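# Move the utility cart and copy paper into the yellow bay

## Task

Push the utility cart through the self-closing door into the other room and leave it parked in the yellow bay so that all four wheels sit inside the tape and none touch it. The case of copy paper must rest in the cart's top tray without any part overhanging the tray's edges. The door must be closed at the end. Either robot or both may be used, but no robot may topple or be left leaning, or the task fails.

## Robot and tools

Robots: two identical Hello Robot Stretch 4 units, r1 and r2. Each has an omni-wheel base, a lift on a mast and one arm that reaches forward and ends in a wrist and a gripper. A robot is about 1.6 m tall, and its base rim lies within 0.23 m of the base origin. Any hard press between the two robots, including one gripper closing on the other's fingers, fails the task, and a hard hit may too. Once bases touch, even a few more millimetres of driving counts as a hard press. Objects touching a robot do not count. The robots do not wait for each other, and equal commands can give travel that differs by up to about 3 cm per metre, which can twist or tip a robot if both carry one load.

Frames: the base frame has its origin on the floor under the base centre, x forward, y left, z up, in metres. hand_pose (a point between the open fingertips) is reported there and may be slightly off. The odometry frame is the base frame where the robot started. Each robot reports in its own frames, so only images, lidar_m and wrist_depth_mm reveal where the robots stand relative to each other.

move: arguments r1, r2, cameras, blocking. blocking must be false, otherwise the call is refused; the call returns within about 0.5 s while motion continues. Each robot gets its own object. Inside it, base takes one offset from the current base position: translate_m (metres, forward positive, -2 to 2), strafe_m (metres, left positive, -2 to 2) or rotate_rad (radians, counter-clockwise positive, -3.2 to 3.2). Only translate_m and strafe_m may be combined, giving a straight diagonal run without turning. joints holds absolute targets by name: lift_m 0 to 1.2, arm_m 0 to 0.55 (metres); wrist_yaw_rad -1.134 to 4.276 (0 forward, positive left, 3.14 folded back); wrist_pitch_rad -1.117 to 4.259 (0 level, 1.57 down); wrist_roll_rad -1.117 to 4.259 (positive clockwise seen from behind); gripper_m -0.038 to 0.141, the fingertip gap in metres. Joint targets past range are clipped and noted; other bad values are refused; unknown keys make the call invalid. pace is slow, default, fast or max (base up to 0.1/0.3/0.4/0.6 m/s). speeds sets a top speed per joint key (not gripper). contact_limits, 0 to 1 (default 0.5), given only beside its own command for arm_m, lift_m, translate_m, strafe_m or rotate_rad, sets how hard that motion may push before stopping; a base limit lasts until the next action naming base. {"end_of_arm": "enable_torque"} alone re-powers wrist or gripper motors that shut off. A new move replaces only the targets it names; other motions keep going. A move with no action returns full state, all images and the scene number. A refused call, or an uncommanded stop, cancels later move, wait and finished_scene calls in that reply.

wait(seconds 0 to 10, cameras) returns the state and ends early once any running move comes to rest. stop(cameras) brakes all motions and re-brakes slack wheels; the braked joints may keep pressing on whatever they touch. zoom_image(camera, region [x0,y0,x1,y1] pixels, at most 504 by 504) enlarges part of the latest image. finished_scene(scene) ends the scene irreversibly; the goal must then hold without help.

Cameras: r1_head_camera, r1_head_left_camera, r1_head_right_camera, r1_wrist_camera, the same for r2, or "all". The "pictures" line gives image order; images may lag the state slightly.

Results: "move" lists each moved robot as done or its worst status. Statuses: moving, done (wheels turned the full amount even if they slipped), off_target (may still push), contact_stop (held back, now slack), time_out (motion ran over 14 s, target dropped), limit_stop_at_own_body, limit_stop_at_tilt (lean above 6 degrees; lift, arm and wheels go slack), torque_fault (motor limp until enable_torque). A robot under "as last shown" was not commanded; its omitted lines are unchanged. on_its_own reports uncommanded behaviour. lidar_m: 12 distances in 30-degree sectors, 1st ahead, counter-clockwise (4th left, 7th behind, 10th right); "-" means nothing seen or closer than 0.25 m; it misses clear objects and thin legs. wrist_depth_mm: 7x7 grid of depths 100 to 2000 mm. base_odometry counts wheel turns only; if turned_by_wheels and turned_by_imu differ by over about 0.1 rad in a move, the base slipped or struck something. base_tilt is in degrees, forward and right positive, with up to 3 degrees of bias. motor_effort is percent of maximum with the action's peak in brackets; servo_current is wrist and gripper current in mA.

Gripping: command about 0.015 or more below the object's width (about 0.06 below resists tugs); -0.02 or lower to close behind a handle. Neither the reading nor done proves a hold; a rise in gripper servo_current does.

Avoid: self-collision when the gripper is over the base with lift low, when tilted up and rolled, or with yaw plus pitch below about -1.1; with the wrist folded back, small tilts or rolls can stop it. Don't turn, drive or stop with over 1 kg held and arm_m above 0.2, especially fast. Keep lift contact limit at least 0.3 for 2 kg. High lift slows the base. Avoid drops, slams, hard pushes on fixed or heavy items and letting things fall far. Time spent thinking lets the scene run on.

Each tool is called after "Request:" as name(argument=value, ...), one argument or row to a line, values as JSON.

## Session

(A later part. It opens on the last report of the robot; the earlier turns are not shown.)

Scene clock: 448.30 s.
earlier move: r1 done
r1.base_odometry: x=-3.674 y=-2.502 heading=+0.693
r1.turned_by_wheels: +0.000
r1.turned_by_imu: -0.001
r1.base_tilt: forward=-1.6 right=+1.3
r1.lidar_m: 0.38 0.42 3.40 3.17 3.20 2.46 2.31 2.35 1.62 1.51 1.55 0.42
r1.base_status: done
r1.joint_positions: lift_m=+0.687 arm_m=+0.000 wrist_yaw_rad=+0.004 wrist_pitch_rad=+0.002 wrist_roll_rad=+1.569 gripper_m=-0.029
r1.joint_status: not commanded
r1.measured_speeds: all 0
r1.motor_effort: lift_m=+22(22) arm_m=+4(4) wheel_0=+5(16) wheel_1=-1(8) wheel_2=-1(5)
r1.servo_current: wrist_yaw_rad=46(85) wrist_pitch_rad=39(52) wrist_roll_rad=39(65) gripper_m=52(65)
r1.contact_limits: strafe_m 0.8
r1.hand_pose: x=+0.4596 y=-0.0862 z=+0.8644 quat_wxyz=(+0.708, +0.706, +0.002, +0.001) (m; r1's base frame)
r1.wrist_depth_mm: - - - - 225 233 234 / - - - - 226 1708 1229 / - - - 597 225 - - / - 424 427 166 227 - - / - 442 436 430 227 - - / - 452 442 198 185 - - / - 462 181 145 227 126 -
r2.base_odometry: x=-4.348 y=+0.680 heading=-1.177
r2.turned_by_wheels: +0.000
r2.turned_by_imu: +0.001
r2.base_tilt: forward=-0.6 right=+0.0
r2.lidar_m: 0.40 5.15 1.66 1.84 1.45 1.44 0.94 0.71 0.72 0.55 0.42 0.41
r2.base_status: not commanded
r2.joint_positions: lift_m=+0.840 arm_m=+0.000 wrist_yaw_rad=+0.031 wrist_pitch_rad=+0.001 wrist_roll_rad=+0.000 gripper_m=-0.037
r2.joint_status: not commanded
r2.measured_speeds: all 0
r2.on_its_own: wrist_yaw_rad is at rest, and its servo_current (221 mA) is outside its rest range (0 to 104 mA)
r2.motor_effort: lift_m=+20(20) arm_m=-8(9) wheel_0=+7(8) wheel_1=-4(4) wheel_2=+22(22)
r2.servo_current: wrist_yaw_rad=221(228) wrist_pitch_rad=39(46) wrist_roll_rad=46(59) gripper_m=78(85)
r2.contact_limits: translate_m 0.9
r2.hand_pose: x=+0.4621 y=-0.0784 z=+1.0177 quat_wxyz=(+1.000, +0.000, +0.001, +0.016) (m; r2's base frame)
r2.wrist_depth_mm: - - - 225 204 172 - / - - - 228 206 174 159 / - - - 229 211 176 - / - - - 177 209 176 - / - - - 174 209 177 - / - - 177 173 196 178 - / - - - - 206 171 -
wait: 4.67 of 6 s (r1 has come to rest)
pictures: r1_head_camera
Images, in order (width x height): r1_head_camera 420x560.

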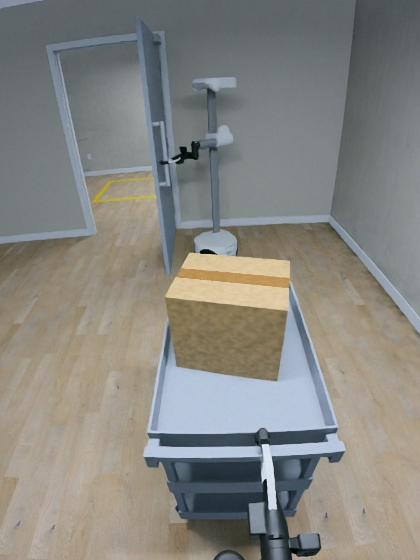

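Request:
move(
  r1={"base":{"strafe_m":-0.3},"pace":"slow","contact_limits":{"strafe_m":0.8}},
  blocking=false,
)

Request:
wait(
  seconds=4.5,
)

Request:
move(
  r1={"base":{"rotate_rad":0.3},"pace":"slow","contact_limits":{"rotate_rad":0.8}},
  blocking=false,
)

Request:
wait(
  seconds=2.5,
  cameras=["r1_head_camera"],
)

Request:
move(
  r1={"base":{"strafe_m":-0.3},"pace":"slow","contact_limits":{"strafe_m":0.8}},
  blocking=false,
)

Request:
wait(
  seconds=4.5,
)

Request:
move(
  r1={"base":{"rotate_rad":0.3},"pace":"slow","contact_limits":{"rotate_rad":0.8}},
  blocking=false,
)

Request:
wait(
  seconds=2.5,
  cameras=["r1_head_camera"],
)

Scene clock: 462.77 s.
move: r1 moving
r1.base_odometry: x=-3.665 y=-2.513 heading=+0.693
r1.turned_by_wheels: +0.001
r1.turned_by_imu: +0.000
r1.base_tilt: forward=-1.6 right=+1.2
r1.lidar_m: 0.38 0.39 3.36 3.16 3.25 2.46 2.31 2.33 1.61 1.50 1.54 0.43
r1.base_status: strafe_m moving
r1.joint_positions: lift_m=+0.687 arm_m=+0.000 wrist_yaw_rad=+0.004 wrist_pitch_rad=+0.002 wrist_roll_rad=+1.569 gripper_m=-0.029
r1.joint_status: not commanded
r1.measured_speeds: translate_m=+0.000 strafe_m=-0.056 rotate_rad=+0.001 lift_m=+0.000 arm_m=+0.000 wrist_yaw_rad=+0.000 wrist_pitch_rad=+0.000 wrist_roll_rad=+0.000
r1.motor_effort: lift_m=+22(22) arm_m=+4(4) wheel_0=+13(13) wheel_1=-6(6) wheel_2=-1(1)
r1.servo_current: wrist_yaw_rad=46(59) wrist_pitch_rad=52(52) wrist_roll_rad=52(65) gripper_m=52(59)
r1.contact_limits: strafe_m 0.8
r1.hand_pose: x=+0.4596 y=-0.0862 z=+0.8644 quat_wxyz=(+0.708, +0.706, +0.002, +0.001) (m; r1's base frame)
r1.wrist_depth_mm: - - - - 227 235 235 / - - - - 228 1661 1255 / - - - 634 228 - - / - 442 424 166 227 - - / - 439 436 433 228 - - / - 452 442 200 226 - - / - 459 182 145 227 126 -
r2.base_odometry: x=-4.348 y=+0.680 heading=-1.177
r2.turned_by_wheels: +0.000
r2.turned_by_imu: +0.000
r2.base_tilt: forward=-0.7 right=+0.0
r2.lidar_m: 0.40 5.12 1.66 1.86 1.44 1.42 0.95 0.73 0.73 0.55 0.42 0.40
r2.base_status: not commanded
r2.joint_positions: lift_m=+0.840 arm_m=+0.000 wrist_yaw_rad=+0.031 wrist_pitch_rad=+0.001 wrist_roll_rad=+0.000 gripper_m=-0.037
r2.joint_status: not commanded
r2.measured_speeds: all 0
r2.motor_effort: lift_m=+20(20) arm_m=-8(8) wheel_0=+7(8) wheel_1=-4(4) wheel_2=+22(22)
r2.servo_current: wrist_yaw_rad=208(221) wrist_pitch_rad=33(46) wrist_roll_rad=65(65) gripper_m=85(85)
r2.contact_limits: translate_m 0.9
r2.hand_pose: x=+0.4621 y=-0.0784 z=+1.0177 quat_wxyz=(+1.000, +0.000, +0.001, +0.016) (m; r2's base frame)
r2.wrist_depth_mm: - - - 225 204 172 - / - - - 228 206 174 159 / - - - 229 211 175 - / - - - 177 208 176 - / - - - 174 210 177 - / - - 177 174 196 178 - / - - - - 206 170 -
pictures: none

Scene clock: 466.40 s.
earlier move: r1 done
r1.base_odometry: x=-3.483 y=-2.732 heading=+0.693
r1.turned_by_wheels: +0.000
r1.turned_by_imu: +0.000
r1.base_tilt: forward=-1.6 right=+1.2
r1.lidar_m: 0.35 0.34 3.70 3.47 3.48 2.45 2.29 1.92 1.29 1.21 1.26 0.46
r1.base_status: done
r1.joint_positions: lift_m=+0.687 arm_m=+0.000 wrist_yaw_rad=+0.004 wrist_pitch_rad=+0.002 wrist_roll_rad=+1.569 gripper_m=-0.029
r1.joint_status: not commanded
r1.measured_speeds: all 0
r1.motor_effort: lift_m=+22(22) arm_m=-3(4) wheel_0=+7(13) wheel_1=-2(7) wheel_2=+4(5)
r1.servo_current: wrist_yaw_rad=46(72) wrist_pitch_rad=39(52) wrist_roll_rad=39(72) gripper_m=59(65)
r1.contact_limits: strafe_m 0.8
r1.hand_pose: x=+0.4597 y=-0.0862 z=+0.8644 quat_wxyz=(+0.708, +0.706, +0.002, +0.001) (m; r1's base frame)
r1.wrist_depth_mm: - - - 227 - 1708 1205 / - - - - 286 293 294 / - - - - 262 1808 1281 / - - - - 253 1808 - / - - - 181 240 - - / - 427 424 186 229 - - / - 152 182 147 216 134 -
r2.base_odometry: x=-4.348 y=+0.680 heading=-1.177
r2.turned_by_wheels: +0.000
r2.turned_by_imu: +0.001
r2.base_tilt: forward=-0.6 right=+0.0
r2.lidar_m: 0.38 5.14 1.67 1.87 1.44 1.41 0.96 0.76 0.72 0.57 0.43 0.42
r2.base_status: not commanded
r2.joint_positions: lift_m=+0.840 arm_m=+0.000 wrist_yaw_rad=+0.031 wrist_pitch_rad=+0.001 wrist_roll_rad=+0.000 gripper_m=-0.037
r2.joint_status: not commanded
r2.measured_speeds: all 0
r2.on_its_own: wrist_yaw_rad is at rest, and its servo_current (208 mA) is outside its rest range (0 to 104 mA)
r2.motor_effort: lift_m=+20(20) arm_m=-8(9) wheel_0=+7(8) wheel_1=-4(4) wheel_2=+22(22)
r2.servo_current: wrist_yaw_rad=208(228) wrist_pitch_rad=39(46) wrist_roll_rad=59(65) gripper_m=78(85)
r2.contact_limits: translate_m 0.9
r2.hand_pose: x=+0.4621 y=-0.0784 z=+1.0177 quat_wxyz=(+1.000, +0.000, +0.001, +0.016) (m; r2's base frame)
r2.wrist_depth_mm: - - - 225 204 173 - / - - - 228 205 174 159 / - - - 229 211 176 - / - - - 178 209 176 - / - - - 174 210 177 - / - - 177 174 196 178 - / - - - - 208 170 -
wait: 3.63 of 4.5 s (r1 has come to rest)
pictures: none

Scene clock: 466.90 s.
move: r1 moving
r1.base_odometry: x=-3.483 y=-2.733 heading=+0.817
r1.turned_by_wheels: +0.124
r1.turned_by_imu: +0.124
r1.base_tilt: forward=-1.6 right=+1.3
r1.lidar_m: 0.34 0.35 3.57 3.47 3.11 2.35 2.29 1.69 1.25 1.21 1.28 0.44
r1.base_status: rotate_rad moving
r1.joint_positions: lift_m=+0.687 arm_m=+0.000 wrist_yaw_rad=-0.010 wrist_pitch_rad=+0.002 wrist_roll_rad=+1.569 gripper_m=-0.029
r1.joint_status: not commanded
r1.measured_speeds: translate_m=-0.002 strafe_m=+0.001 rotate_rad=+0.482 lift_m=+0.000 arm_m=+0.000 wrist_yaw_rad=-0.024 wrist_pitch_rad=+0.000 wrist_roll_rad=+0.000
r1.motor_effort: lift_m=+22(22) arm_m=-1(4) wheel_0=-13(13) wheel_1=-6(7) wheel_2=-13(13)
r1.servo_current: wrist_yaw_rad=59(65) wrist_pitch_rad=46(46) wrist_roll_rad=59(65) gripper_m=59(59)
r1.contact_limits: rotate_rad 0.8
r1.hand_pose: x=+0.4584 y=-0.0903 z=+0.8644 quat_wxyz=(+0.708, +0.706, -0.003, -0.004) (m; r1's base frame)
r1.wrist_depth_mm: - - - - 285 1661 1229 / - - - - 271 287 287 / - - - - 255 1808 1229 / - - - - 245 1708 - / - 445 430 430 235 - - / - 421 185 196 181 - - / - 152 418 142 213 135 -
r2.base_odometry: x=-4.348 y=+0.680 heading=-1.177
r2.turned_by_wheels: +0.000
r2.turned_by_imu: +0.000
r2.base_tilt: forward=-0.7 right=+0.0
r2.lidar_m: 0.40 5.16 1.69 1.87 1.46 1.42 0.95 0.75 0.71 0.56 0.42 0.42
r2.base_status: not commanded
r2.joint_positions: lift_m=+0.840 arm_m=+0.000 wrist_yaw_rad=+0.031 wrist_pitch_rad=+0.001 wrist_roll_rad=+0.000 gripper_m=-0.037
r2.joint_status: not commanded
r2.measured_speeds: all 0
r2.motor_effort: lift_m=+20(20) arm_m=-8(9) wheel_0=+7(8) wheel_1=-4(4) wheel_2=+22(22)
r2.servo_current: wrist_yaw_rad=221(221) wrist_pitch_rad=46(46) wrist_roll_rad=46(59) gripper_m=72(85)
r2.contact_limits: translate_m 0.9
r2.hand_pose: x=+0.4621 y=-0.0784 z=+1.0177 quat_wxyz=(+1.000, +0.000, +0.001, +0.016) (m; r2's base frame)
r2.wrist_depth_mm: - - - 224 204 172 - / - - - 228 205 175 159 / - - - 229 211 175 - / - - - 177 208 176 - / - - - 174 209 177 - / - - 177 173 196 178 - / - - - - 206 171 -
pictures: none

Scene clock: 467.80 s.
earlier move: r1 done
r1.base_odometry: x=-3.483 y=-2.732 heading=+0.993
r1.turned_by_wheels: +0.176
r1.turned_by_imu: +0.176
r1.base_tilt: forward=-1.6 right=+1.3
r1.lidar_m: 0.38 0.44 3.50 3.46 2.72 2.30 2.29 1.46 1.21 1.21 1.41 0.42
r1.base_status: done
r1.joint_positions: lift_m=+0.687 arm_m=+0.000 wrist_yaw_rad=+0.000 wrist_pitch_rad=+0.002 wrist_roll_rad=+1.569 gripper_m=-0.029
r1.joint_status: not commanded
r1.measured_speeds: all 0
r1.motor_effort: lift_m=+22(22) arm_m=+4(4) wheel_0=+2(14) wheel_1=-2(7) wheel_2=-1(16)
r1.servo_current: wrist_yaw_rad=65(98) wrist_pitch_rad=39(46) wrist_roll_rad=52(78) gripper_m=59(59)
r1.contact_limits: rotate_rad 0.8
r1.hand_pose: x=+0.4593 y=-0.0874 z=+0.8644 quat_wxyz=(+0.708, +0.706, +0.001, -0.001) (m; r1's base frame)
r1.wrist_depth_mm: - - - - 211 226 1182 / - - - - 214 1618 - / - - 564 424 216 - - / - 421 424 160 220 - - / - 445 442 162 223 - - / - 473 213 164 185 - - / - 477 480 144 229 135 -
r2.base_odometry: x=-4.348 y=+0.680 heading=-1.177
r2.turned_by_wheels: +0.000
r2.turned_by_imu: +0.000
r2.base_tilt: forward=-0.6 right=+0.0
r2.lidar_m: 0.40 5.17 1.67 1.88 1.46 1.41 0.92 0.73 0.73 0.54 0.44 0.40
r2.base_status: not commanded
r2.joint_positions: lift_m=+0.840 arm_m=+0.000 wrist_yaw_rad=+0.031 wrist_pitch_rad=+0.001 wrist_roll_rad=+0.000 gripper_m=-0.037
r2.joint_status: not commanded
r2.measured_speeds: all 0
r2.on_its_own: wrist_yaw_rad is at rest, and its servo_current (215 mA) is outside its rest range (0 to 104 mA)
r2.motor_effort: lift_m=+20(20) arm_m=-8(9) wheel_0=+7(8) wheel_1=-4(4) wheel_2=+22(22)
r2.servo_current: wrist_yaw_rad=215(228) wrist_pitch_rad=33(46) wrist_roll_rad=52(59) gripper_m=78(85)
r2.contact_limits: translate_m 0.9
r2.hand_pose: x=+0.4621 y=-0.0784 z=+1.0177 quat_wxyz=(+1.000, +0.000, +0.001, +0.016) (m; r2's base frame)
r2.wrist_depth_mm: - - - 224 204 172 - / - - - 227 205 174 159 / - - - 229 211 175 - / - - - 177 208 176 - / - - - 174 210 177 - / - - 177 173 195 178 - / - - - - 206 171 -
wait: 0.90 of 2.5 s (r1 has come to rest)
pictures: r1_head_camera
Images, in order (width x height): r1_head_camera 420x560.

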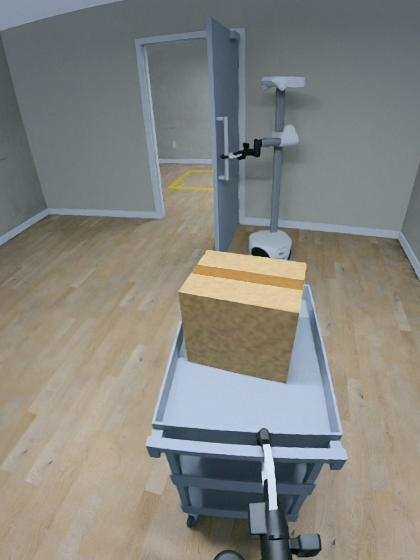

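Scene clock: 468.30 s.
move: r1 moving
r1.base_odometry: x=-3.471 y=-2.740 heading=+0.994
r1.turned_by_wheels: +0.001
r1.turned_by_imu: +0.001
r1.base_tilt: forward=-1.6 right=+1.2
r1.lidar_m: 0.38 0.41 3.50 3.50 2.71 2.30 2.27 1.45 1.19 1.18 1.40 0.41
r1.base_status: strafe_m moving
r1.joint_positions: lift_m=+0.687 arm_m=+0.000 wrist_yaw_rad=+0.002 wrist_pitch_rad=+0.002 wrist_roll_rad=+1.569 gripper_m=-0.029
r1.joint_status: not commanded
r1.measured_speeds: translate_m=+0.000 strafe_m=-0.056 rotate_rad=+0.001 lift_m=+0.000 arm_m=+0.000 wrist_yaw_rad=+0.005 wrist_pitch_rad=+0.000 wrist_roll_rad=+0.000
r1.motor_effort: lift_m=+22(22) arm_m=+4(4) wheel_0=+11(13) wheel_1=-6(6) wheel_2=+0(1)
r1.servo_current: wrist_yaw_rad=59(65) wrist_pitch_rad=46(46) wrist_roll_rad=39(72) gripper_m=59(59)
r1.contact_limits: strafe_m 0.8
r1.hand_pose: x=+0.4594 y=-0.0870 z=+0.8644 quat_wxyz=(+0.708, +0.706, +0.001, +0.000) (m; r1's base frame)
r1.wrist_depth_mm: - - - - 211 223 243 / - - - - 213 1537 - / - - 574 - 217 - - / - 421 421 159 220 - - / - 442 442 162 223 - - / - 469 191 164 225 - - / - 152 182 165 228 135 -
r2.base_odometry: x=-4.348 y=+0.680 heading=-1.177
r2.turned_by_wheels: +0.000
r2.turned_by_imu: +0.000
r2.base_tilt: forward=-0.6 right=+0.1
r2.lidar_m: 0.38 5.15 1.66 1.87 1.48 1.43 0.97 0.75 0.73 0.57 0.43 0.41
r2.base_status: not commanded
r2.joint_positions: lift_m=+0.840 arm_m=+0.000 wrist_yaw_rad=+0.031 wrist_pitch_rad=+0.001 wrist_roll_rad=+0.000 gripper_m=-0.037
r2.joint_status: not commanded
r2.measured_speeds: all 0
r2.motor_effort: lift_m=+20(20) arm_m=-8(8) wheel_0=+7(8) wheel_1=-4(4) wheel_2=+22(22)
r2.servo_current: wrist_yaw_rad=215(215) wrist_pitch_rad=39(46) wrist_roll_rad=52(52) gripper_m=72(85)
r2.contact_limits: translate_m 0.9
r2.hand_pose: x=+0.4621 y=-0.0784 z=+1.0177 quat_wxyz=(+1.000, +0.000, +0.001, +0.016) (m; r2's base frame)
r2.wrist_depth_mm: - - - 225 204 172 - / - - - 227 206 175 159 / - - - 229 211 175 - / - - - 176 208 176 - / - - - 174 210 177 - / - - 177 173 196 178 - / - - - - 206 171 -
pictures: none

Scene clock: 471.93 s.
earlier move: r1 done
r1.base_odometry: x=-3.232 y=-2.896 heading=+0.994
r1.turned_by_wheels: +0.000
r1.turned_by_imu: +0.001
r1.base_tilt: forward=-1.6 right=+1.3
r1.lidar_m: 0.35 0.38 3.79 3.75 2.79 2.36 2.02 1.12 0.95 0.93 1.07 0.43
r1.base_status: done
r1.joint_positions: lift_m=+0.687 arm_m=+0.000 wrist_yaw_rad=+0.005 wrist_pitch_rad=+0.002 wrist_roll_rad=+1.569 gripper_m=-0.029
r1.joint_status: not commanded
r1.measured_speeds: all 0
r1.motor_effort: lift_m=+22(22) arm_m=-3(4) wheel_0=+5(15) wheel_1=-4(8) wheel_2=+6(7)
r1.servo_current: wrist_yaw_rad=72(85) wrist_pitch_rad=46(52) wrist_roll_rad=39(72) gripper_m=46(65)
r1.contact_limits: strafe_m 0.8
r1.hand_pose: x=+0.4597 y=-0.0861 z=+0.8644 quat_wxyz=(+0.708, +0.706, +0.002, +0.001) (m; r1's base frame)
r1.wrist_depth_mm: - - - - 249 1464 1118 / - - - - 247 1464 1182 / - - - - 241 1863 - / - - 609 178 237 - - / - 433 436 174 234 - - / - 442 436 186 229 - - / - 151 182 151 224 134 -
r2.base_odometry: x=-4.348 y=+0.680 heading=-1.177
r2.turned_by_wheels: +0.000
r2.turned_by_imu: +0.001
r2.base_tilt: forward=-0.7 right=+0.1
r2.lidar_m: 0.40 5.15 1.62 1.89 1.47 1.41 0.97 0.76 0.71 0.56 0.43 0.42
r2.base_status: not commanded
r2.joint_positions: lift_m=+0.840 arm_m=+0.000 wrist_yaw_rad=+0.031 wrist_pitch_rad=+0.001 wrist_roll_rad=+0.000 gripper_m=-0.037
r2.joint_status: not commanded
r2.measured_speeds: all 0
r2.on_its_own: wrist_yaw_rad is at rest, and its servo_current (228 mA) is outside its rest range (0 to 104 mA)
r2.motor_effort: lift_m=+20(20) arm_m=-8(9) wheel_0=+7(8) wheel_1=-4(4) wheel_2=+22(22)
r2.servo_current: wrist_yaw_rad=228(228) wrist_pitch_rad=39(46) wrist_roll_rad=59(65) gripper_m=85(85)
r2.contact_limits: translate_m 0.9
r2.hand_pose: x=+0.4621 y=-0.0784 z=+1.0177 quat_wxyz=(+1.000, +0.000, +0.001, +0.016) (m; r2's base frame)
r2.wrist_depth_mm: - - - 224 204 172 - / - - - 228 206 174 159 / - - - 229 211 175 - / - - - 177 209 176 - / - - - 174 210 177 - / - - 177 174 196 178 - / - - - - 206 171 -
wait: 3.63 of 4.5 s (r1 has come to rest)
pictures: none

Scene clock: 472.43 s.
move: r1 moving
r1.base_odometry: x=-3.231 y=-2.896 heading=+1.117
r1.turned_by_wheels: +0.124
r1.turned_by_imu: +0.124
r1.base_tilt: forward=-1.6 right=+1.3
r1.lidar_m: 0.37 0.38 3.75 3.77 2.61 2.36 1.65 1.05 0.93 0.93 1.15 0.41
r1.base_status: rotate_rad moving
r1.joint_positions: lift_m=+0.687 arm_m=+0.000 wrist_yaw_rad=-0.009 wrist_pitch_rad=+0.002 wrist_roll_rad=+1.569 gripper_m=-0.029
r1.joint_status: not commanded
r1.measured_speeds: translate_m=+0.000 strafe_m=-0.001 rotate_rad=+0.488 lift_m=+0.000 arm_m=+0.000 wrist_yaw_rad=-0.027 wrist_pitch_rad=+0.000 wrist_roll_rad=+0.000
r1.motor_effort: lift_m=+22(22) arm_m=-3(4) wheel_0=-15(15) wheel_1=-9(9) wheel_2=-11(11)
r1.servo_current: wrist_yaw_rad=78(78) wrist_pitch_rad=46(46) wrist_roll_rad=52(65) gripper_m=52(59)
r1.contact_limits: rotate_rad 0.8
r1.hand_pose: x=+0.4585 y=-0.0901 z=+0.8644 quat_wxyz=(+0.708, +0.706, -0.003, -0.004) (m; r1's base frame)
r1.wrist_depth_mm: - - - - 240 247 248 / - - - - 236 1661 1229 / - - - - 235 1618 - / - 521 430 427 234 - - / - 436 436 207 230 - - / - 445 185 197 181 - - / - 151 452 167 226 126 -
r2.base_odometry: x=-4.348 y=+0.680 heading=-1.177
r2.turned_by_wheels: +0.000
r2.turned_by_imu: +0.000
r2.base_tilt: forward=-0.6 right=+0.0
r2.lidar_m: 0.39 5.14 1.64 1.86 1.46 1.43 0.97 0.76 0.73 0.57 0.43 0.41
r2.base_status: not commanded
r2.joint_positions: lift_m=+0.840 arm_m=+0.000 wrist_yaw_rad=+0.031 wrist_pitch_rad=+0.001 wrist_roll_rad=+0.000 gripper_m=-0.037
r2.joint_status: not commanded
r2.measured_speeds: all 0
r2.motor_effort: lift_m=+20(20) arm_m=-8(8) wheel_0=+7(8) wheel_1=-4(4) wheel_2=+22(22)
r2.servo_current: wrist_yaw_rad=228(228) wrist_pitch_rad=39(46) wrist_roll_rad=52(59) gripper_m=85(85)
r2.contact_limits: translate_m 0.9
r2.hand_pose: x=+0.4621 y=-0.0784 z=+1.0177 quat_wxyz=(+1.000, +0.000, +0.001, +0.016) (m; r2's base frame)
r2.wrist_depth_mm: - - - 224 204 172 - / - - - 227 205 174 159 / - - - 229 211 175 - / - - - 177 209 176 - / - - - 173 210 177 - / - - 177 174 195 178 - / - - - - 206 171 -
pictures: none

Scene clock: 473.33 s.
earlier move: r1 done
r1.base_odometry: x=-3.231 y=-2.896 heading=+1.293
r1.turned_by_wheels: +0.175
r1.turned_by_imu: +0.175
r1.base_tilt: forward=-1.6 right=+1.3
r1.lidar_m: 0.40 0.48 3.75 3.32 2.46 2.35 1.37 0.97 0.93 0.99 1.35 0.40
r1.base_status: done
r1.joint_positions: lift_m=+0.687 arm_m=+0.000 wrist_yaw_rad=-0.009 wrist_pitch_rad=+0.002 wrist_roll_rad=+1.569 gripper_m=-0.029
r1.joint_status: not commanded
r1.measured_speeds: all 0
r1.motor_effort: lift_m=+22(22) arm_m=+4(4) wheel_0=-8(15) wheel_1=-4(9) wheel_2=-3(13)
r1.servo_current: wrist_yaw_rad=46(85) wrist_pitch_rad=39(46) wrist_roll_rad=52(65) gripper_m=59(59)
r1.contact_limits: rotate_rad 0.8
r1.hand_pose: x=+0.4585 y=-0.0900 z=+0.8644 quat_wxyz=(+0.708, +0.706, -0.002, -0.004) (m; r1's base frame)
r1.wrist_depth_mm: - - - - 198 591 - / - - - 146 204 - - / - 407 413 150 209 - - / - 433 433 156 216 - - / - 473 466 161 224 - - / - - 185 167 183 750 - / - - - 128 240 135 -
r2.base_odometry: x=-4.348 y=+0.680 heading=-1.177
r2.turned_by_wheels: +0.000
r2.turned_by_imu: +0.000
r2.base_tilt: forward=-0.7 right=+0.0
r2.lidar_m: 0.38 5.12 1.65 1.88 1.47 1.41 0.98 0.75 0.71 0.54 0.42 0.41
r2.base_status: not commanded
r2.joint_positions: lift_m=+0.840 arm_m=+0.000 wrist_yaw_rad=+0.031 wrist_pitch_rad=+0.001 wrist_roll_rad=+0.000 gripper_m=-0.037
r2.joint_status: not commanded
r2.measured_speeds: all 0
r2.on_its_own: wrist_yaw_rad is at rest, and its servo_current (215 mA) is outside its rest range (0 to 104 mA)
r2.motor_effort: lift_m=+20(20) arm_m=-8(9) wheel_0=+7(8) wheel_1=-4(4) wheel_2=+22(22)
r2.servo_current: wrist_yaw_rad=215(228) wrist_pitch_rad=39(46) wrist_roll_rad=46(59) gripper_m=85(85)
r2.contact_limits: translate_m 0.9
r2.hand_pose: x=+0.4621 y=-0.0784 z=+1.0177 quat_wxyz=(+1.000, +0.000, +0.001, +0.016) (m; r2's base frame)
r2.wrist_depth_mm: - - - 225 204 173 - / - - - 227 205 174 159 / - - - 229 211 175 - / - - - 177 208 176 - / - - - 174 211 177 - / - - 177 173 196 178 - / - - - - 206 170 -
wait: 0.90 of 2.5 s (r1 has come to rest)
pictures: r1_head_camera
Images, in order (width x height): r1_head_camera 420x560.

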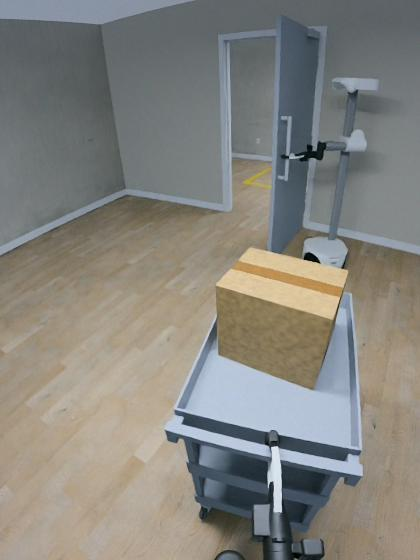

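Request:
move(
  r1={"base":{"strafe_m":-0.4},"pace":"slow","contact_limits":{"strafe_m":0.8}},
  blocking=false,
)

Request:
wait(
  seconds=5.5,
)

Request:
move(
  r1={"base":{"rotate_rad":0.35},"pace":"slow","contact_limits":{"rotate_rad":0.8}},
  blocking=false,
)

Request:
wait(
  seconds=2.5,
)

Request:
move(
  r1={"base":{"strafe_m":-0.12},"pace":"slow","contact_limits":{"strafe_m":0.8}},
  blocking=false,
)

Request:
wait(
  seconds=3,
  cameras=["r1_head_camera"],
)

Scene clock: 485.60 s.
move: r1 moving
r1.base_odometry: x=-3.218 y=-2.900 heading=+1.293
r1.turned_by_wheels: +0.000
r1.turned_by_imu: +0.000
r1.base_tilt: forward=-1.6 right=+1.3
r1.lidar_m: 0.41 0.48 3.74 3.33 2.46 2.37 1.32 0.98 0.94 0.96 1.34 0.40
r1.base_status: strafe_m moving
r1.joint_positions: lift_m=+0.687 arm_m=+0.000 wrist_yaw_rad=-0.003 wrist_pitch_rad=+0.002 wrist_roll_rad=+1.569 gripper_m=-0.029
r1.joint_status: not commanded
r1.measured_speeds: translate_m=+0.000 strafe_m=-0.055 rotate_rad=+0.003 lift_m=+0.000 arm_m=+0.000 wrist_yaw_rad=+0.023 wrist_pitch_rad=+0.000 wrist_roll_rad=+0.000
r1.motor_effort: lift_m=+22(22) arm_m=+4(4) wheel_0=+9(9) wheel_1=-5(9) wheel_2=-2(3)
r1.servo_current: wrist_yaw_rad=52(72) wrist_pitch_rad=39(46) wrist_roll_rad=33(65) gripper_m=52(59)
r1.contact_limits: strafe_m 0.8
r1.hand_pose: x=+0.4590 y=-0.0883 z=+0.8644 quat_wxyz=(+0.708, +0.706, +0.000, -0.002) (m; r1's base frame)
r1.wrist_depth_mm: - - - - 194 723 - / - - 580 143 200 - - / - 402 413 148 208 - - / - 430 433 154 215 - - / - 466 462 159 222 - - / - - 210 - 227 1708 - / - 153 183 147 238 135 -
r2.base_odometry: x=-4.348 y=+0.680 heading=-1.177
r2.turned_by_wheels: +0.000
r2.turned_by_imu: +0.000
r2.base_tilt: forward=-0.6 right=+0.0
r2.lidar_m: 0.40 5.16 1.64 1.87 1.47 1.42 0.97 0.74 0.72 0.55 0.42 0.40
r2.base_status: not commanded
r2.joint_positions: lift_m=+0.840 arm_m=+0.000 wrist_yaw_rad=+0.031 wrist_pitch_rad=+0.001 wrist_roll_rad=+0.000 gripper_m=-0.037
r2.joint_status: not commanded
r2.measured_speeds: all 0
r2.motor_effort: lift_m=+20(20) arm_m=-8(8) wheel_0=+7(8) wheel_1=-4(4) wheel_2=+22(22)
r2.servo_current: wrist_yaw_rad=215(228) wrist_pitch_rad=39(46) wrist_roll_rad=46(52) gripper_m=78(85)
r2.contact_limits: translate_m 0.9
r2.hand_pose: x=+0.4621 y=-0.0784 z=+1.0177 quat_wxyz=(+1.000, +0.000, +0.001, +0.016) (m; r2's base frame)
r2.wrist_depth_mm: - - - 226 204 172 - / - - - 228 205 174 158 / - - - 229 211 175 - / - - - 176 208 176 - / - - - 174 209 177 - / - - 177 173 196 178 - / - - - - 207 170 -
pictures: none

Scene clock: 490.27 s.
earlier move: r1 done
r1.base_odometry: x=-2.847 y=-3.005 heading=+1.293
r1.turned_by_wheels: +0.000
r1.turned_by_imu: +0.000
r1.base_tilt: forward=-1.6 right=+1.2
r1.lidar_m: 0.38 0.43 4.10 3.63 2.63 2.31 0.85 0.62 0.57 0.63 0.89 0.43
r1.base_status: done
r1.joint_positions: lift_m=+0.687 arm_m=+0.000 wrist_yaw_rad=+0.005 wrist_pitch_rad=+0.002 wrist_roll_rad=+1.569 gripper_m=-0.029
r1.joint_status: not commanded
r1.measured_speeds: all 0
r1.motor_effort: lift_m=+22(22) arm_m=+0(4) wheel_0=+5(16) wheel_1=-1(9) wheel_2=+3(4)
r1.servo_current: wrist_yaw_rad=33(72) wrist_pitch_rad=52(52) wrist_roll_rad=46(72) gripper_m=52(65)
r1.contact_limits: strafe_m 0.8
r1.hand_pose: x=+0.4597 y=-0.0860 z=+0.8644 quat_wxyz=(+0.708, +0.706, +0.002, +0.001) (m; r1's base frame)
r1.wrist_depth_mm: - - - - 220 238 1182 / - - - - 223 1661 1255 / - - 634 164 224 - - / - 424 424 166 227 - - / - 445 442 167 229 - - / - 473 191 186 229 - - / - 469 181 168 231 134 -
r2.base_odometry: x=-4.348 y=+0.680 heading=-1.177
r2.turned_by_wheels: +0.000
r2.turned_by_imu: +0.001
r2.base_tilt: forward=-0.6 right=+0.0
r2.lidar_m: 0.41 5.15 1.52 1.56 1.46 1.42 0.97 0.73 0.72 0.55 0.41 0.41
r2.base_status: not commanded
r2.joint_positions: lift_m=+0.840 arm_m=+0.000 wrist_yaw_rad=+0.031 wrist_pitch_rad=+0.001 wrist_roll_rad=+0.000 gripper_m=-0.037
r2.joint_status: not commanded
r2.measured_speeds: all 0
r2.on_its_own: wrist_yaw_rad is at rest, and its servo_current (215 mA) is outside its rest range (0 to 104 mA)
r2.motor_effort: lift_m=+20(20) arm_m=-8(9) wheel_0=+7(8) wheel_1=-4(4) wheel_2=+22(23)
r2.servo_current: wrist_yaw_rad=215(228) wrist_pitch_rad=39(46) wrist_roll_rad=46(59) gripper_m=78(85)
r2.contact_limits: translate_m 0.9
r2.hand_pose: x=+0.4621 y=-0.0784 z=+1.0177 quat_wxyz=(+1.000, +0.000, +0.001, +0.016) (m; r2's base frame)
r2.wrist_depth_mm: - - - 225 204 172 - / - - - 228 204 175 159 / - - - 229 211 175 - / - - - 177 208 176 - / - - - 174 211 177 - / - - 177 174 195 178 - / - - - - 206 171 -
wait: 4.67 of 5.5 s (r1 has come to rest)
pictures: none

Scene clock: 490.77 s.
move: r1 moving
r1.base_odometry: x=-2.847 y=-3.005 heading=+1.417
r1.turned_by_wheels: +0.124
r1.turned_by_imu: +0.124
r1.base_tilt: forward=-1.6 right=+1.3
r1.lidar_m: 0.40 0.45 4.12 3.25 2.58 1.61 0.73 0.59 0.59 0.66 0.98 0.42
r1.base_status: rotate_rad moving
r1.joint_positions: lift_m=+0.687 arm_m=+0.000 wrist_yaw_rad=-0.008 wrist_pitch_rad=+0.002 wrist_roll_rad=+1.569 gripper_m=-0.029
r1.joint_status: not commanded
r1.measured_speeds: translate_m=+0.000 strafe_m=+0.002 rotate_rad=+0.487 lift_m=+0.000 arm_m=+0.000 wrist_yaw_rad=-0.003 wrist_pitch_rad=+0.000 wrist_roll_rad=+0.000
r1.motor_effort: lift_m=+22(22) arm_m=-2(2) wheel_0=-12(13) wheel_1=-7(7) wheel_2=-9(9)
r1.servo_current: wrist_yaw_rad=52(72) wrist_pitch_rad=33(52) wrist_roll_rad=52(59) gripper_m=59(65)
r1.contact_limits: rotate_rad 0.8
r1.hand_pose: x=+0.4586 y=-0.0896 z=+0.8644 quat_wxyz=(+0.708, +0.706, -0.002, -0.003) (m; r1's base frame)
r1.wrist_depth_mm: - - - - 213 1499 1229 / - - - - 216 1430 - / - 539 452 413 220 - - / - 433 427 162 223 - - / - 452 449 165 225 - - / - 484 185 198 181 - - / - 488 496 168 233 134 -
r2.base_odometry: x=-4.348 y=+0.680 heading=-1.177
r2.turned_by_wheels: +0.000
r2.turned_by_imu: +0.000
r2.base_tilt: forward=-0.6 right=+0.0
r2.lidar_m: 0.39 5.15 1.52 1.57 1.46 1.44 0.97 0.72 0.71 0.56 0.43 0.40
r2.base_status: not commanded
r2.joint_positions: lift_m=+0.840 arm_m=+0.000 wrist_yaw_rad=+0.031 wrist_pitch_rad=+0.001 wrist_roll_rad=+0.000 gripper_m=-0.037
r2.joint_status: not commanded
r2.measured_speeds: all 0
r2.motor_effort: lift_m=+20(20) arm_m=-8(9) wheel_0=+7(8) wheel_1=-3(4) wheel_2=+22(22)
r2.servo_current: wrist_yaw_rad=208(234) wrist_pitch_rad=46(46) wrist_roll_rad=33(52) gripper_m=78(85)
r2.contact_limits: translate_m 0.9
r2.hand_pose: x=+0.4621 y=-0.0784 z=+1.0177 quat_wxyz=(+1.000, +0.000, +0.001, +0.016) (m; r2's base frame)
r2.wrist_depth_mm: - - - 225 204 173 - / - - - 228 205 175 159 / - - - 229 211 175 - / - - - 177 208 176 - / - - - 174 210 177 - / - - 177 173 195 178 - / - - - - 206 170 -
pictures: none

Scene clock: 491.73 s.
earlier move: r1 done
r1.base_odometry: x=-2.847 y=-3.005 heading=+1.641
r1.turned_by_wheels: +0.224
r1.turned_by_imu: +0.225
r1.base_tilt: forward=-1.6 right=+1.2
r1.lidar_m: 0.44 4.11 4.11 2.87 2.56 1.07 0.65 0.56 0.61 0.72 1.44 0.37
r1.base_status: done
r1.joint_positions: lift_m=+0.687 arm_m=+0.000 wrist_yaw_rad=-0.008 wrist_pitch_rad=+0.002 wrist_roll_rad=+1.569 gripper_m=-0.029
r1.joint_status: not commanded
r1.measured_speeds: all 0
r1.motor_effort: lift_m=+22(22) arm_m=+3(4) wheel_0=-7(13) wheel_1=-5(7) wheel_2=-7(11)
r1.servo_current: wrist_yaw_rad=59(72) wrist_pitch_rad=39(52) wrist_roll_rad=39(59) gripper_m=52(65)
r1.contact_limits: rotate_rad 0.8
r1.hand_pose: x=+0.4586 y=-0.0896 z=+0.8644 quat_wxyz=(+0.708, +0.706, -0.002, -0.003) (m; r1's base frame)
r1.wrist_depth_mm: - 402 394 108 166 165 - / - 366 373 115 175 176 - / - 407 410 121 189 - - / - 469 462 135 202 - - / - - 530 147 220 1756 - / - - 185 - 182 1708 - / - - - 144 258 135 1336
r2.base_odometry: x=-4.348 y=+0.680 heading=-1.177
r2.turned_by_wheels: +0.000
r2.turned_by_imu: +0.000
r2.base_tilt: forward=-0.6 right=+0.0
r2.lidar_m: 0.38 5.17 1.55 1.87 1.47 1.42 0.96 0.74 0.72 0.56 0.44 0.41
r2.base_status: not commanded
r2.joint_positions: lift_m=+0.840 arm_m=+0.000 wrist_yaw_rad=+0.031 wrist_pitch_rad=+0.001 wrist_roll_rad=+0.000 gripper_m=-0.037
r2.joint_status: not commanded
r2.measured_speeds: all 0
r2.on_its_own: wrist_yaw_rad is at rest, and its servo_current (215 mA) is outside its rest range (0 to 104 mA)
r2.motor_effort: lift_m=+20(20) arm_m=-8(9) wheel_0=+7(8) wheel_1=-4(4) wheel_2=+22(22)
r2.servo_current: wrist_yaw_rad=215(234) wrist_pitch_rad=39(46) wrist_roll_rad=46(59) gripper_m=85(85)
r2.contact_limits: translate_m 0.9
r2.hand_pose: x=+0.4621 y=-0.0784 z=+1.0177 quat_wxyz=(+1.000, +0.000, +0.001, +0.016) (m; r2's base frame)
r2.wrist_depth_mm: - - - 224 204 172 - / - - - 228 205 174 159 / - - - 229 211 175 - / - - - 177 209 176 - / - - - 174 209 177 - / - - 176 173 196 178 - / - - - - 206 170 -
wait: 0.97 of 2.5 s (r1 has come to rest)
pictures: none

Scene clock: 492.23 s.
move: r1 moving
r1.base_odometry: x=-2.833 y=-3.005 heading=+1.641
r1.turned_by_wheels: +0.000
r1.turned_by_imu: +0.000
r1.base_tilt: forward=-1.6 right=+1.2
r1.lidar_m: 0.43 4.12 4.14 2.87 2.56 1.02 0.64 0.57 0.60 0.73 1.46 0.36
r1.base_status: strafe_m moving
r1.joint_positions: lift_m=+0.687 arm_m=+0.000 wrist_yaw_rad=-0.003 wrist_pitch_rad=+0.002 wrist_roll_rad=+1.569 gripper_m=-0.029
r1.joint_status: not commanded
r1.measured_speeds: translate_m=+0.000 strafe_m=-0.055 rotate_rad=-0.002 lift_m=+0.000 arm_m=+0.000 wrist_yaw_rad=+0.024 wrist_pitch_rad=+0.000 wrist_roll_rad=+0.000
r1.motor_effort: lift_m=+22(22) arm_m=+4(4) wheel_0=+8(11) wheel_1=-6(8) wheel_2=-4(5)
r1.servo_current: wrist_yaw_rad=46(72) wrist_pitch_rad=46(46) wrist_roll_rad=46(52) gripper_m=59(59)
r1.contact_limits: strafe_m 0.8
r1.hand_pose: x=+0.4590 y=-0.0883 z=+0.8644 quat_wxyz=(+0.708, +0.706, +0.000, -0.002) (m; r1's base frame)
r1.wrist_depth_mm: - 389 382 103 159 160 - / - 364 366 110 171 171 - / - 407 404 - 183 185 - / - 473 459 131 198 - - / - - 525 142 216 1756 - / - - 212 - 185 1708 - / - 153 182 142 258 135 1308
r2.base_odometry: x=-4.348 y=+0.680 heading=-1.177
r2.turned_by_wheels: +0.000
r2.turned_by_imu: +0.000
r2.base_tilt: forward=-0.6 right=+0.0
r2.lidar_m: 0.40 5.11 1.55 1.87 1.46 1.42 0.93 0.75 0.74 0.58 0.42 0.41
r2.base_status: not commanded
r2.joint_positions: lift_m=+0.840 arm_m=+0.000 wrist_yaw_rad=+0.031 wrist_pitch_rad=+0.001 wrist_roll_rad=+0.000 gripper_m=-0.037
r2.joint_status: not commanded
r2.measured_speeds: all 0
r2.motor_effort: lift_m=+20(20) arm_m=-8(8) wheel_0=+7(8) wheel_1=-4(4) wheel_2=+22(22)
r2.servo_current: wrist_yaw_rad=208(215) wrist_pitch_rad=39(52) wrist_roll_rad=52(52) gripper_m=78(85)
r2.contact_limits: translate_m 0.9
r2.hand_pose: x=+0.4621 y=-0.0784 z=+1.0177 quat_wxyz=(+1.000, +0.000, +0.001, +0.016) (m; r2's base frame)
r2.wrist_depth_mm: - - - 225 204 172 - / - - - 228 205 175 159 / - - - 229 211 175 - / - - - 177 209 176 - / - - - 174 210 177 - / - - 177 174 196 178 - / - - - - 206 171 -
pictures: none

Scene clock: 494.07 s.
earlier move: r1 done
r1.base_odometry: x=-2.727 y=-2.997 heading=+1.641
r1.turned_by_wheels: +0.000
r1.turned_by_imu: +0.000
r1.base_tilt: forward=-1.6 right=+1.3
r1.lidar_m: 0.42 0.53 4.18 2.95 2.65 0.94 0.56 0.49 0.50 0.65 1.28 0.36
r1.base_status: done
r1.joint_positions: lift_m=+0.687 arm_m=+0.000 wrist_yaw_rad=+0.008 wrist_pitch_rad=+0.002 wrist_roll_rad=+1.569 gripper_m=-0.029
r1.joint_status: not commanded
r1.measured_speeds: all 0
r1.motor_effort: lift_m=+22(22) arm_m=+4(4) wheel_0=+4(18) wheel_1=-3(8) wheel_2=+0(5)
r1.servo_current: wrist_yaw_rad=65(72) wrist_pitch_rad=46(46) wrist_roll_rad=46(65) gripper_m=52(65)
r1.contact_limits: strafe_m 0.8
r1.hand_pose: x=+0.4599 y=-0.0852 z=+0.8644 quat_wxyz=(+0.708, +0.706, +0.003, +0.002) (m; r1's base frame)
r1.wrist_depth_mm: - 382 379 101 153 156 - / - 366 364 107 167 167 - / - 407 407 115 180 180 - / - 477 462 129 195 195 - / - - 535 500 214 661 - / - - 188 - 225 1661 - / - - - 125 255 134 1308
r2.base_odometry: x=-4.348 y=+0.680 heading=-1.177
r2.turned_by_wheels: +0.000
r2.turned_by_imu: +0.000
r2.base_tilt: forward=-0.6 right=+0.0
r2.lidar_m: 0.38 5.13 1.49 1.49 1.48 1.42 0.94 0.73 0.71 0.57 0.42 0.41
r2.base_status: not commanded
r2.joint_positions: lift_m=+0.840 arm_m=+0.000 wrist_yaw_rad=+0.031 wrist_pitch_rad=+0.001 wrist_roll_rad=+0.000 gripper_m=-0.037
r2.joint_status: not commanded
r2.measured_speeds: all 0
r2.on_its_own: wrist_yaw_rad is at rest, and its servo_current (215 mA) is outside its rest range (0 to 104 mA)
r2.motor_effort: lift_m=+20(20) arm_m=-8(8) wheel_0=+7(8) wheel_1=-4(4) wheel_2=+22(22)
r2.servo_current: wrist_yaw_rad=215(221) wrist_pitch_rad=39(52) wrist_roll_rad=52(59) gripper_m=78(91)
r2.contact_limits: translate_m 0.9
r2.hand_pose: x=+0.4621 y=-0.0784 z=+1.0177 quat_wxyz=(+1.000, +0.000, +0.001, +0.016) (m; r2's base frame)
r2.wrist_depth_mm: - - - 225 204 173 - / - - - 227 204 174 159 / - - - 229 211 175 - / - - - 177 208 176 - / - - - 174 210 177 - / - - 177 173 196 179 - / - - - - 206 171 -
wait: 1.83 of 3 s (r1 has come to rest)
pictures: r1_head_camera
Images, in order (width x height): r1_head_camera 420x560.

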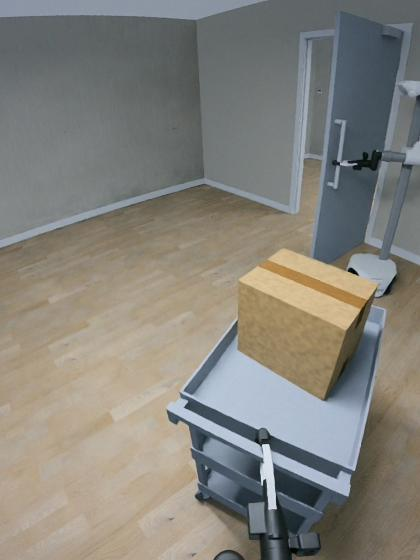

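Request:
move(
  r1={"base":{"translate_m":0.33,"strafe_m":-0.3},"pace":"slow","contact_limits":{"translate_m":0.8}},
  blocking=false,
)

Request:
wait(
  seconds=6,
  cameras=["r1_head_camera","r1_head_right_camera"],
)

Scene clock: 509.77 s.
move: r1 moving
r1.base_odometry: x=-2.719 y=-2.987 heading=+1.642
r1.turned_by_wheels: +0.000
r1.turned_by_imu: +0.000
r1.base_tilt: forward=-1.6 right=+1.3
r1.lidar_m: 0.40 0.52 4.18 2.96 2.64 0.93 0.57 0.50 0.53 0.64 1.30 0.37
r1.base_status: translate_m moving; strafe_m moving
r1.joint_positions: lift_m=+0.687 arm_m=+0.000 wrist_yaw_rad=+0.007 wrist_pitch_rad=+0.002 wrist_roll_rad=+1.569 gripper_m=-0.029
r1.joint_status: not commanded
r1.measured_speeds: translate_m=+0.038 strafe_m=-0.035 rotate_rad=-0.002 lift_m=+0.000 arm_m=+0.000 wrist_yaw_rad=+0.000 wrist_pitch_rad=+0.000 wrist_roll_rad=+0.000
r1.motor_effort: lift_m=+22(22) arm_m=+4(4) wheel_0=+13(14) wheel_1=+0(7) wheel_2=-8(8)
r1.servo_current: wrist_yaw_rad=52(78) wrist_pitch_rad=39(46) wrist_roll_rad=39(65) gripper_m=59(59)
r1.contact_limits: translate_m 0.8
r1.hand_pose: x=+0.4599 y=-0.0853 z=+0.8644 quat_wxyz=(+0.708, +0.706, +0.003, +0.002) (m; r1's base frame)
r1.wrist_depth_mm: - 382 379 - 151 151 - / - 355 359 103 165 163 - / - 399 402 110 175 176 - / - 462 455 119 191 - - / - - 521 500 209 640 - / - - 213 - 221 1708 - / - - 182 137 177 137 1336
r2.base_odometry: x=-4.348 y=+0.680 heading=-1.177
r2.turned_by_wheels: +0.000
r2.turned_by_imu: +0.000
r2.base_tilt: forward=-0.6 right=+0.0
r2.lidar_m: 0.39 5.15 1.50 1.50 1.45 1.44 0.98 0.73 0.70 0.55 0.42 0.41
r2.base_status: not commanded
r2.joint_positions: lift_m=+0.840 arm_m=+0.000 wrist_yaw_rad=+0.031 wrist_pitch_rad=+0.001 wrist_roll_rad=+0.000 gripper_m=-0.037
r2.joint_status: not commanded
r2.measured_speeds: all 0
r2.motor_effort: lift_m=+20(20) arm_m=-8(8) wheel_0=+7(7) wheel_1=-4(4) wheel_2=+22(22)
r2.servo_current: wrist_yaw_rad=215(221) wrist_pitch_rad=39(46) wrist_roll_rad=46(52) gripper_m=78(85)
r2.contact_limits: translate_m 0.9
r2.hand_pose: x=+0.4621 y=-0.0784 z=+1.0177 quat_wxyz=(+1.000, +0.000, +0.001, +0.016) (m; r2's base frame)
r2.wrist_depth_mm: - - - 226 204 172 - / - - - 228 206 174 159 / - - - 229 211 175 - / - - - 177 208 176 - / - - - 174 210 177 - / - - 177 173 195 179 - / - - - - 206 171 -
pictures: none

Scene clock: 514.97 s.
earlier move: r1 done
r1.base_odometry: x=-2.451 y=-2.647 heading=+1.641
r1.turned_by_wheels: -0.001
r1.turned_by_imu: -0.003
r1.base_tilt: forward=-1.6 right=+1.3
r1.lidar_m: 0.45 4.14 4.17 3.44 3.08 1.04 0.66 0.56 0.58 0.70 0.48 0.34
r1.base_status: done
r1.joint_positions: lift_m=+0.687 arm_m=+0.000 wrist_yaw_rad=-0.002 wrist_pitch_rad=+0.002 wrist_roll_rad=+1.569 gripper_m=-0.029
r1.joint_status: not commanded
r1.measured_speeds: all 0
r1.motor_effort: lift_m=+22(22) arm_m=+4(4) wheel_0=+4(15) wheel_1=-3(7) wheel_2=-4(10)
r1.servo_current: wrist_yaw_rad=39(78) wrist_pitch_rad=46(59) wrist_roll_rad=33(78) gripper_m=52(65)
r1.contact_limits: translate_m 0.8
r1.hand_pose: x=+0.4591 y=-0.0879 z=+0.8643 quat_wxyz=(+0.708, +0.706, +0.000, -0.001) (m; r1's base frame)
r1.wrist_depth_mm: 338 329 - - - - - / - 389 - - - - - / - 496 - - - - - / - - - - - - - / - - - - - - 1366 / - - 185 - - 1464 413 / - 154 - 110 168 134 1229
r2.base_odometry: x=-4.348 y=+0.680 heading=-1.177
r2.turned_by_wheels: +0.000
r2.turned_by_imu: +0.001
r2.base_tilt: forward=-0.7 right=+0.0
r2.lidar_m: 0.40 5.14 1.17 1.05 1.47 1.42 0.94 0.74 0.71 0.56 0.41 0.41
r2.base_status: not commanded
r2.joint_positions: lift_m=+0.840 arm_m=+0.000 wrist_yaw_rad=+0.031 wrist_pitch_rad=+0.001 wrist_roll_rad=+0.000 gripper_m=-0.037
r2.joint_status: not commanded
r2.measured_speeds: all 0
r2.on_its_own: wrist_yaw_rad is at rest, and its servo_current (208 mA) is outside its rest range (0 to 104 mA)
r2.motor_effort: lift_m=+20(20) arm_m=-8(9) wheel_0=+7(8) wheel_1=-4(4) wheel_2=+22(22)
r2.servo_current: wrist_yaw_rad=208(228) wrist_pitch_rad=39(46) wrist_roll_rad=65(65) gripper_m=78(91)
r2.contact_limits: translate_m 0.9
r2.hand_pose: x=+0.4621 y=-0.0784 z=+1.0177 quat_wxyz=(+1.000, +0.000, +0.001, +0.016) (m; r2's base frame)
r2.wrist_depth_mm: - - - 225 204 172 - / - - - 228 204 174 159 / - - - 229 211 175 - / - - - 177 208 176 - / - - - 174 210 177 - / - - 177 174 196 179 - / - - - - 206 171 -
wait: 5.20 of 6 s (r1 has come to rest)
pictures: r1_head_camera, r1_head_right_camera
Images, in order (width x height): r1_head_camera 420x560, r1_head_right_camera 420x672.

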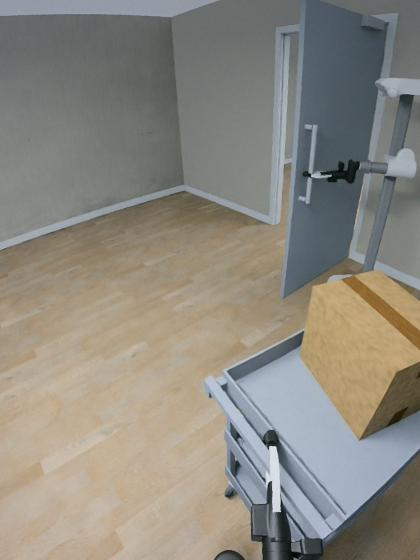

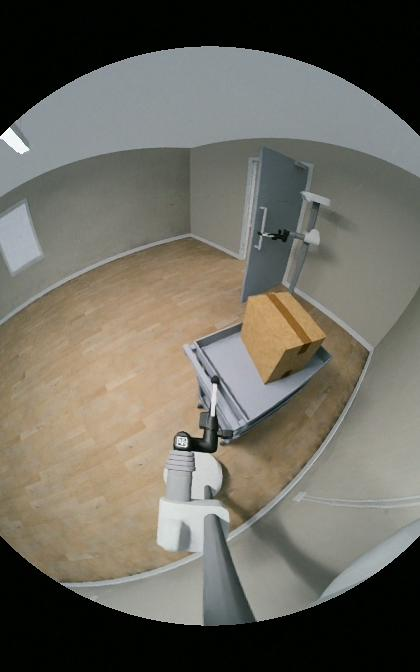

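Request:
move(
  r1={"base":{"translate_m":-0.1,"strafe_m":0.35},"pace":"slow","contact_limits":{"translate_m":0.8}},
  blocking=false,
)

Request:
wait(
  seconds=5,
)

Request:
move(
  r1={"base":{"rotate_rad":-0.81},"pace":"slow","contact_limits":{"rotate_rad":0.8}},
  blocking=false,
)

Request:
wait(
  seconds=3,
  cameras=["r1_head_camera"],
)

Scene clock: 539.47 s.
move: r1 moving
r1.base_odometry: x=-2.463 y=-2.651 heading=+1.640
r1.turned_by_wheels: -0.001
r1.turned_by_imu: -0.001
r1.base_tilt: forward=-1.6 right=+1.3
r1.lidar_m: 0.44 4.12 4.16 3.39 3.08 1.06 0.65 0.58 0.60 0.74 0.43 0.30
r1.base_status: translate_m moving; strafe_m moving
r1.joint_positions: lift_m=+0.687 arm_m=+0.000 wrist_yaw_rad=-0.004 wrist_pitch_rad=+0.003 wrist_roll_rad=+1.569 gripper_m=-0.029
r1.joint_status: not commanded
r1.measured_speeds: translate_m=-0.015 strafe_m=+0.048 rotate_rad=+0.003 lift_m=+0.000 arm_m=+0.000 wrist_yaw_rad=-0.010 wrist_pitch_rad=+0.000 wrist_roll_rad=+0.000
r1.motor_effort: lift_m=+22(22) arm_m=+2(4) wheel_0=-13(14) wheel_1=+4(5) wheel_2=+0(3)
r1.servo_current: wrist_yaw_rad=85(85) wrist_pitch_rad=46(46) wrist_roll_rad=46(59) gripper_m=59(65)
r1.contact_limits: translate_m 0.8
r1.hand_pose: x=+0.4590 y=-0.0885 z=+0.8641 quat_wxyz=(+0.708, +0.706, +0.000, -0.002) (m; r1's base frame)
r1.wrist_depth_mm: - 329 - - - - - / - 397 399 - - - - / - 508 508 - - - - / - - - - - - - / - - - - - 1537 1336 / - - 187 - - 1537 442 / - - - 119 176 134 1160
r2.base_odometry: x=-4.348 y=+0.680 heading=-1.177
r2.turned_by_wheels: +0.000
r2.turned_by_imu: +0.000
r2.base_tilt: forward=-0.6 right=+0.0
r2.lidar_m: 0.38 5.12 1.16 1.02 1.47 1.41 0.96 0.75 0.72 0.57 0.41 0.41
r2.base_status: not commanded
r2.joint_positions: lift_m=+0.840 arm_m=+0.000 wrist_yaw_rad=+0.031 wrist_pitch_rad=+0.001 wrist_roll_rad=+0.000 gripper_m=-0.037
r2.joint_status: not commanded
r2.measured_speeds: all 0
r2.motor_effort: lift_m=+20(20) arm_m=-8(8) wheel_0=+7(8) wheel_1=-4(4) wheel_2=+22(22)
r2.servo_current: wrist_yaw_rad=215(221) wrist_pitch_rad=46(46) wrist_roll_rad=46(59) gripper_m=78(85)
r2.contact_limits: translate_m 0.9
r2.hand_pose: x=+0.4621 y=-0.0784 z=+1.0177 quat_wxyz=(+1.000, +0.000, +0.001, +0.016) (m; r2's base frame)
r2.wrist_depth_mm: - - - 225 204 172 - / - - - 228 205 175 159 / - - - 229 212 175 - / - - - 176 208 176 - / - - - 174 210 177 - / - - 177 174 195 178 - / - - - - 207 171 -
pictures: none

Scene clock: 543.87 s.
earlier move: r1 done
r1.base_odometry: x=-2.793 y=-2.771 heading=+1.641
r1.turned_by_wheels: +0.001
r1.turned_by_imu: +0.000
r1.base_tilt: forward=-1.6 right=+1.3
r1.lidar_m: 0.45 3.99 4.01 3.06 2.76 1.30 0.81 0.72 0.72 0.92 0.46 0.33
r1.base_status: done
r1.joint_positions: lift_m=+0.687 arm_m=+0.000 wrist_yaw_rad=-0.006 wrist_pitch_rad=+0.004 wrist_roll_rad=+1.569 gripper_m=-0.029
r1.joint_status: not commanded
r1.measured_speeds: all 0
r1.motor_effort: lift_m=+22(22) arm_m=-3(4) wheel_0=-5(18) wheel_1=+1(6) wheel_2=+3(6)
r1.servo_current: wrist_yaw_rad=46(85) wrist_pitch_rad=39(52) wrist_roll_rad=39(72) gripper_m=52(65)
r1.contact_limits: translate_m 0.8
r1.hand_pose: x=+0.4587 y=-0.0893 z=+0.8638 quat_wxyz=(+0.708, +0.706, -0.001, -0.004) (m; r1's base frame)
r1.wrist_depth_mm: 343 338 - - - - - / - 399 - - - - - / - - - - - - - / - - - - - - - / - - - - - - 1308 / - - 186 - - 410 415 / - - - 109 - 135 1255
r2.base_odometry: x=-4.348 y=+0.680 heading=-1.177
r2.turned_by_wheels: +0.000
r2.turned_by_imu: +0.001
r2.base_tilt: forward=-0.6 right=+0.1
r2.lidar_m: 0.37 5.15 1.31 1.42 1.47 1.41 0.98 0.75 0.71 0.55 0.41 0.41
r2.base_status: not commanded
r2.joint_positions: lift_m=+0.840 arm_m=+0.000 wrist_yaw_rad=+0.031 wrist_pitch_rad=+0.001 wrist_roll_rad=+0.000 gripper_m=-0.037
r2.joint_status: not commanded
r2.measured_speeds: all 0
r2.on_its_own: wrist_yaw_rad is at rest, and its servo_current (221 mA) is outside its rest range (0 to 104 mA)
r2.motor_effort: lift_m=+20(20) arm_m=-8(9) wheel_0=+7(8) wheel_1=-4(4) wheel_2=+22(23)
r2.servo_current: wrist_yaw_rad=221(228) wrist_pitch_rad=46(46) wrist_roll_rad=46(59) gripper_m=78(85)
r2.contact_limits: translate_m 0.9
r2.hand_pose: x=+0.4621 y=-0.0784 z=+1.0177 quat_wxyz=(+1.000, +0.000, +0.001, +0.016) (m; r2's base frame)
r2.wrist_depth_mm: - - - 225 204 172 - / - - - 227 206 175 159 / - - - 229 211 175 - / - - - 177 209 176 - / - - - 174 210 177 - / - - 177 174 195 178 - / - - - - 206 171 -
wait: 4.40 of 5 s (r1 has come to rest)
pictures: none

Scene clock: 544.37 s.
move: r1 moving
r1.base_odometry: x=-2.794 y=-2.771 heading=+1.517
r1.turned_by_wheels: -0.124
r1.turned_by_imu: -0.124
r1.base_tilt: forward=-1.6 right=+1.2
r1.lidar_m: 0.42 4.01 4.00 3.28 2.77 1.59 0.88 0.72 0.71 0.82 0.75 0.33
r1.base_status: rotate_rad moving
r1.joint_positions: lift_m=+0.687 arm_m=+0.000 wrist_yaw_rad=+0.010 wrist_pitch_rad=+0.004 wrist_roll_rad=+1.569 gripper_m=-0.029
r1.joint_status: not commanded
r1.measured_speeds: translate_m=+0.001 strafe_m=-0.001 rotate_rad=-0.492 lift_m=+0.000 arm_m=+0.000 wrist_yaw_rad=+0.026 wrist_pitch_rad=+0.000 wrist_roll_rad=+0.000
r1.motor_effort: lift_m=+22(22) arm_m=-2(4) wheel_0=+18(18) wheel_1=+5(8) wheel_2=+12(12)
r1.servo_current: wrist_yaw_rad=72(72) wrist_pitch_rad=39(46) wrist_roll_rad=52(59) gripper_m=59(59)
r1.contact_limits: rotate_rad 0.8
r1.hand_pose: x=+0.4601 y=-0.0845 z=+0.8638 quat_wxyz=(+0.708, +0.706, +0.005, +0.002) (m; r1's base frame)
r1.wrist_depth_mm: 322 325 - - - - - / - 384 - - - - - / - - - - - - - / - - - - - - - / - - - - - - 1308 / - - - - - 1464 442 / - 155 183 107 160 135 1229
r2.base_odometry: x=-4.348 y=+0.680 heading=-1.177
r2.turned_by_wheels: +0.000
r2.turned_by_imu: +0.000
r2.base_tilt: forward=-0.7 right=+0.0
r2.lidar_m: 0.39 5.15 1.28 1.38 1.46 1.42 0.99 0.73 0.71 0.56 0.42 0.41
r2.base_status: not commanded
r2.joint_positions: lift_m=+0.840 arm_m=+0.000 wrist_yaw_rad=+0.031 wrist_pitch_rad=+0.001 wrist_roll_rad=+0.000 gripper_m=-0.037
r2.joint_status: not commanded
r2.measured_speeds: all 0
r2.motor_effort: lift_m=+20(20) arm_m=-8(9) wheel_0=+7(8) wheel_1=-4(4) wheel_2=+22(22)
r2.servo_current: wrist_yaw_rad=215(221) wrist_pitch_rad=39(46) wrist_roll_rad=39(52) gripper_m=78(85)
r2.contact_limits: translate_m 0.9
r2.hand_pose: x=+0.4621 y=-0.0784 z=+1.0177 quat_wxyz=(+1.000, +0.000, +0.001, +0.016) (m; r2's base frame)
r2.wrist_depth_mm: - - - 225 204 172 - / - - - 228 204 174 158 / - - - 229 211 176 - / - - - 177 208 176 - / - - - 174 210 177 - / - - 177 174 195 178 - / - - - - 206 171 -
pictures: none

Scene clock: 545.97 s.
earlier move: r1 done
r1.base_odometry: x=-2.793 y=-2.771 heading=+0.832
r1.turned_by_wheels: -0.685
r1.turned_by_imu: -0.687
r1.base_tilt: forward=-1.6 right=+1.3
r1.lidar_m: 0.34 0.36 4.07 3.98 3.68 2.83 2.41 0.98 0.74 0.71 0.77 0.45
r1.base_status: done
r1.joint_positions: lift_m=+0.687 arm_m=+0.000 wrist_yaw_rad=+0.003 wrist_pitch_rad=+0.003 wrist_roll_rad=+1.569 gripper_m=-0.029
r1.joint_status: not commanded
r1.measured_speeds: all 0
r1.motor_effort: lift_m=+22(22) arm_m=-4(4) wheel_0=+2(20) wheel_1=+1(10) wheel_2=+2(12)
r1.servo_current: wrist_yaw_rad=52(85) wrist_pitch_rad=39(52) wrist_roll_rad=46(65) gripper_m=52(65)
r1.contact_limits: rotate_rad 0.8
r1.hand_pose: x=+0.4595 y=-0.0867 z=+0.8641 quat_wxyz=(+0.708, +0.706, +0.002, +0.000) (m; r1's base frame)
r1.wrist_depth_mm: - - - 200 267 273 1118 / - - - 257 258 1576 1182 / - - - 249 251 1708 - / - - - 442 244 - - / - 439 436 178 236 - - / - 436 442 186 182 - - / - 152 182 153 224 126 -
r2.base_odometry: x=-4.348 y=+0.680 heading=-1.177
r2.turned_by_wheels: +0.000
r2.turned_by_imu: +0.000
r2.base_tilt: forward=-0.7 right=+0.0
r2.lidar_m: 0.38 5.13 1.34 1.33 1.47 1.42 0.97 0.76 0.72 0.55 0.41 0.40
r2.base_status: not commanded
r2.joint_positions: lift_m=+0.840 arm_m=+0.000 wrist_yaw_rad=+0.031 wrist_pitch_rad=+0.001 wrist_roll_rad=+0.000 gripper_m=-0.037
r2.joint_status: not commanded
r2.measured_speeds: all 0
r2.on_its_own: wrist_yaw_rad is at rest, and its servo_current (221 mA) is outside its rest range (0 to 104 mA)
r2.motor_effort: lift_m=+20(20) arm_m=-8(9) wheel_0=+8(8) wheel_1=-4(4) wheel_2=+22(22)
r2.servo_current: wrist_yaw_rad=221(228) wrist_pitch_rad=39(46) wrist_roll_rad=33(59) gripper_m=85(85)
r2.contact_limits: translate_m 0.9
r2.hand_pose: x=+0.4621 y=-0.0784 z=+1.0177 quat_wxyz=(+1.000, +0.000, +0.001, +0.016) (m; r2's base frame)
r2.wrist_depth_mm: - - - 225 204 172 - / - - - 228 206 174 159 / - - - 229 212 175 - / - - - 177 209 176 - / - - - 174 210 177 - / - - 177 174 196 178 - / - - - - 207 171 -
wait: 1.60 of 3 s (r1 has come to rest)
pictures: r1_head_camera
Images, in order (width x height): r1_head_camera 420x560.

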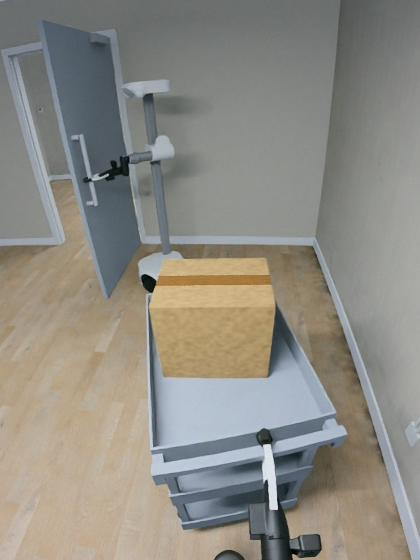

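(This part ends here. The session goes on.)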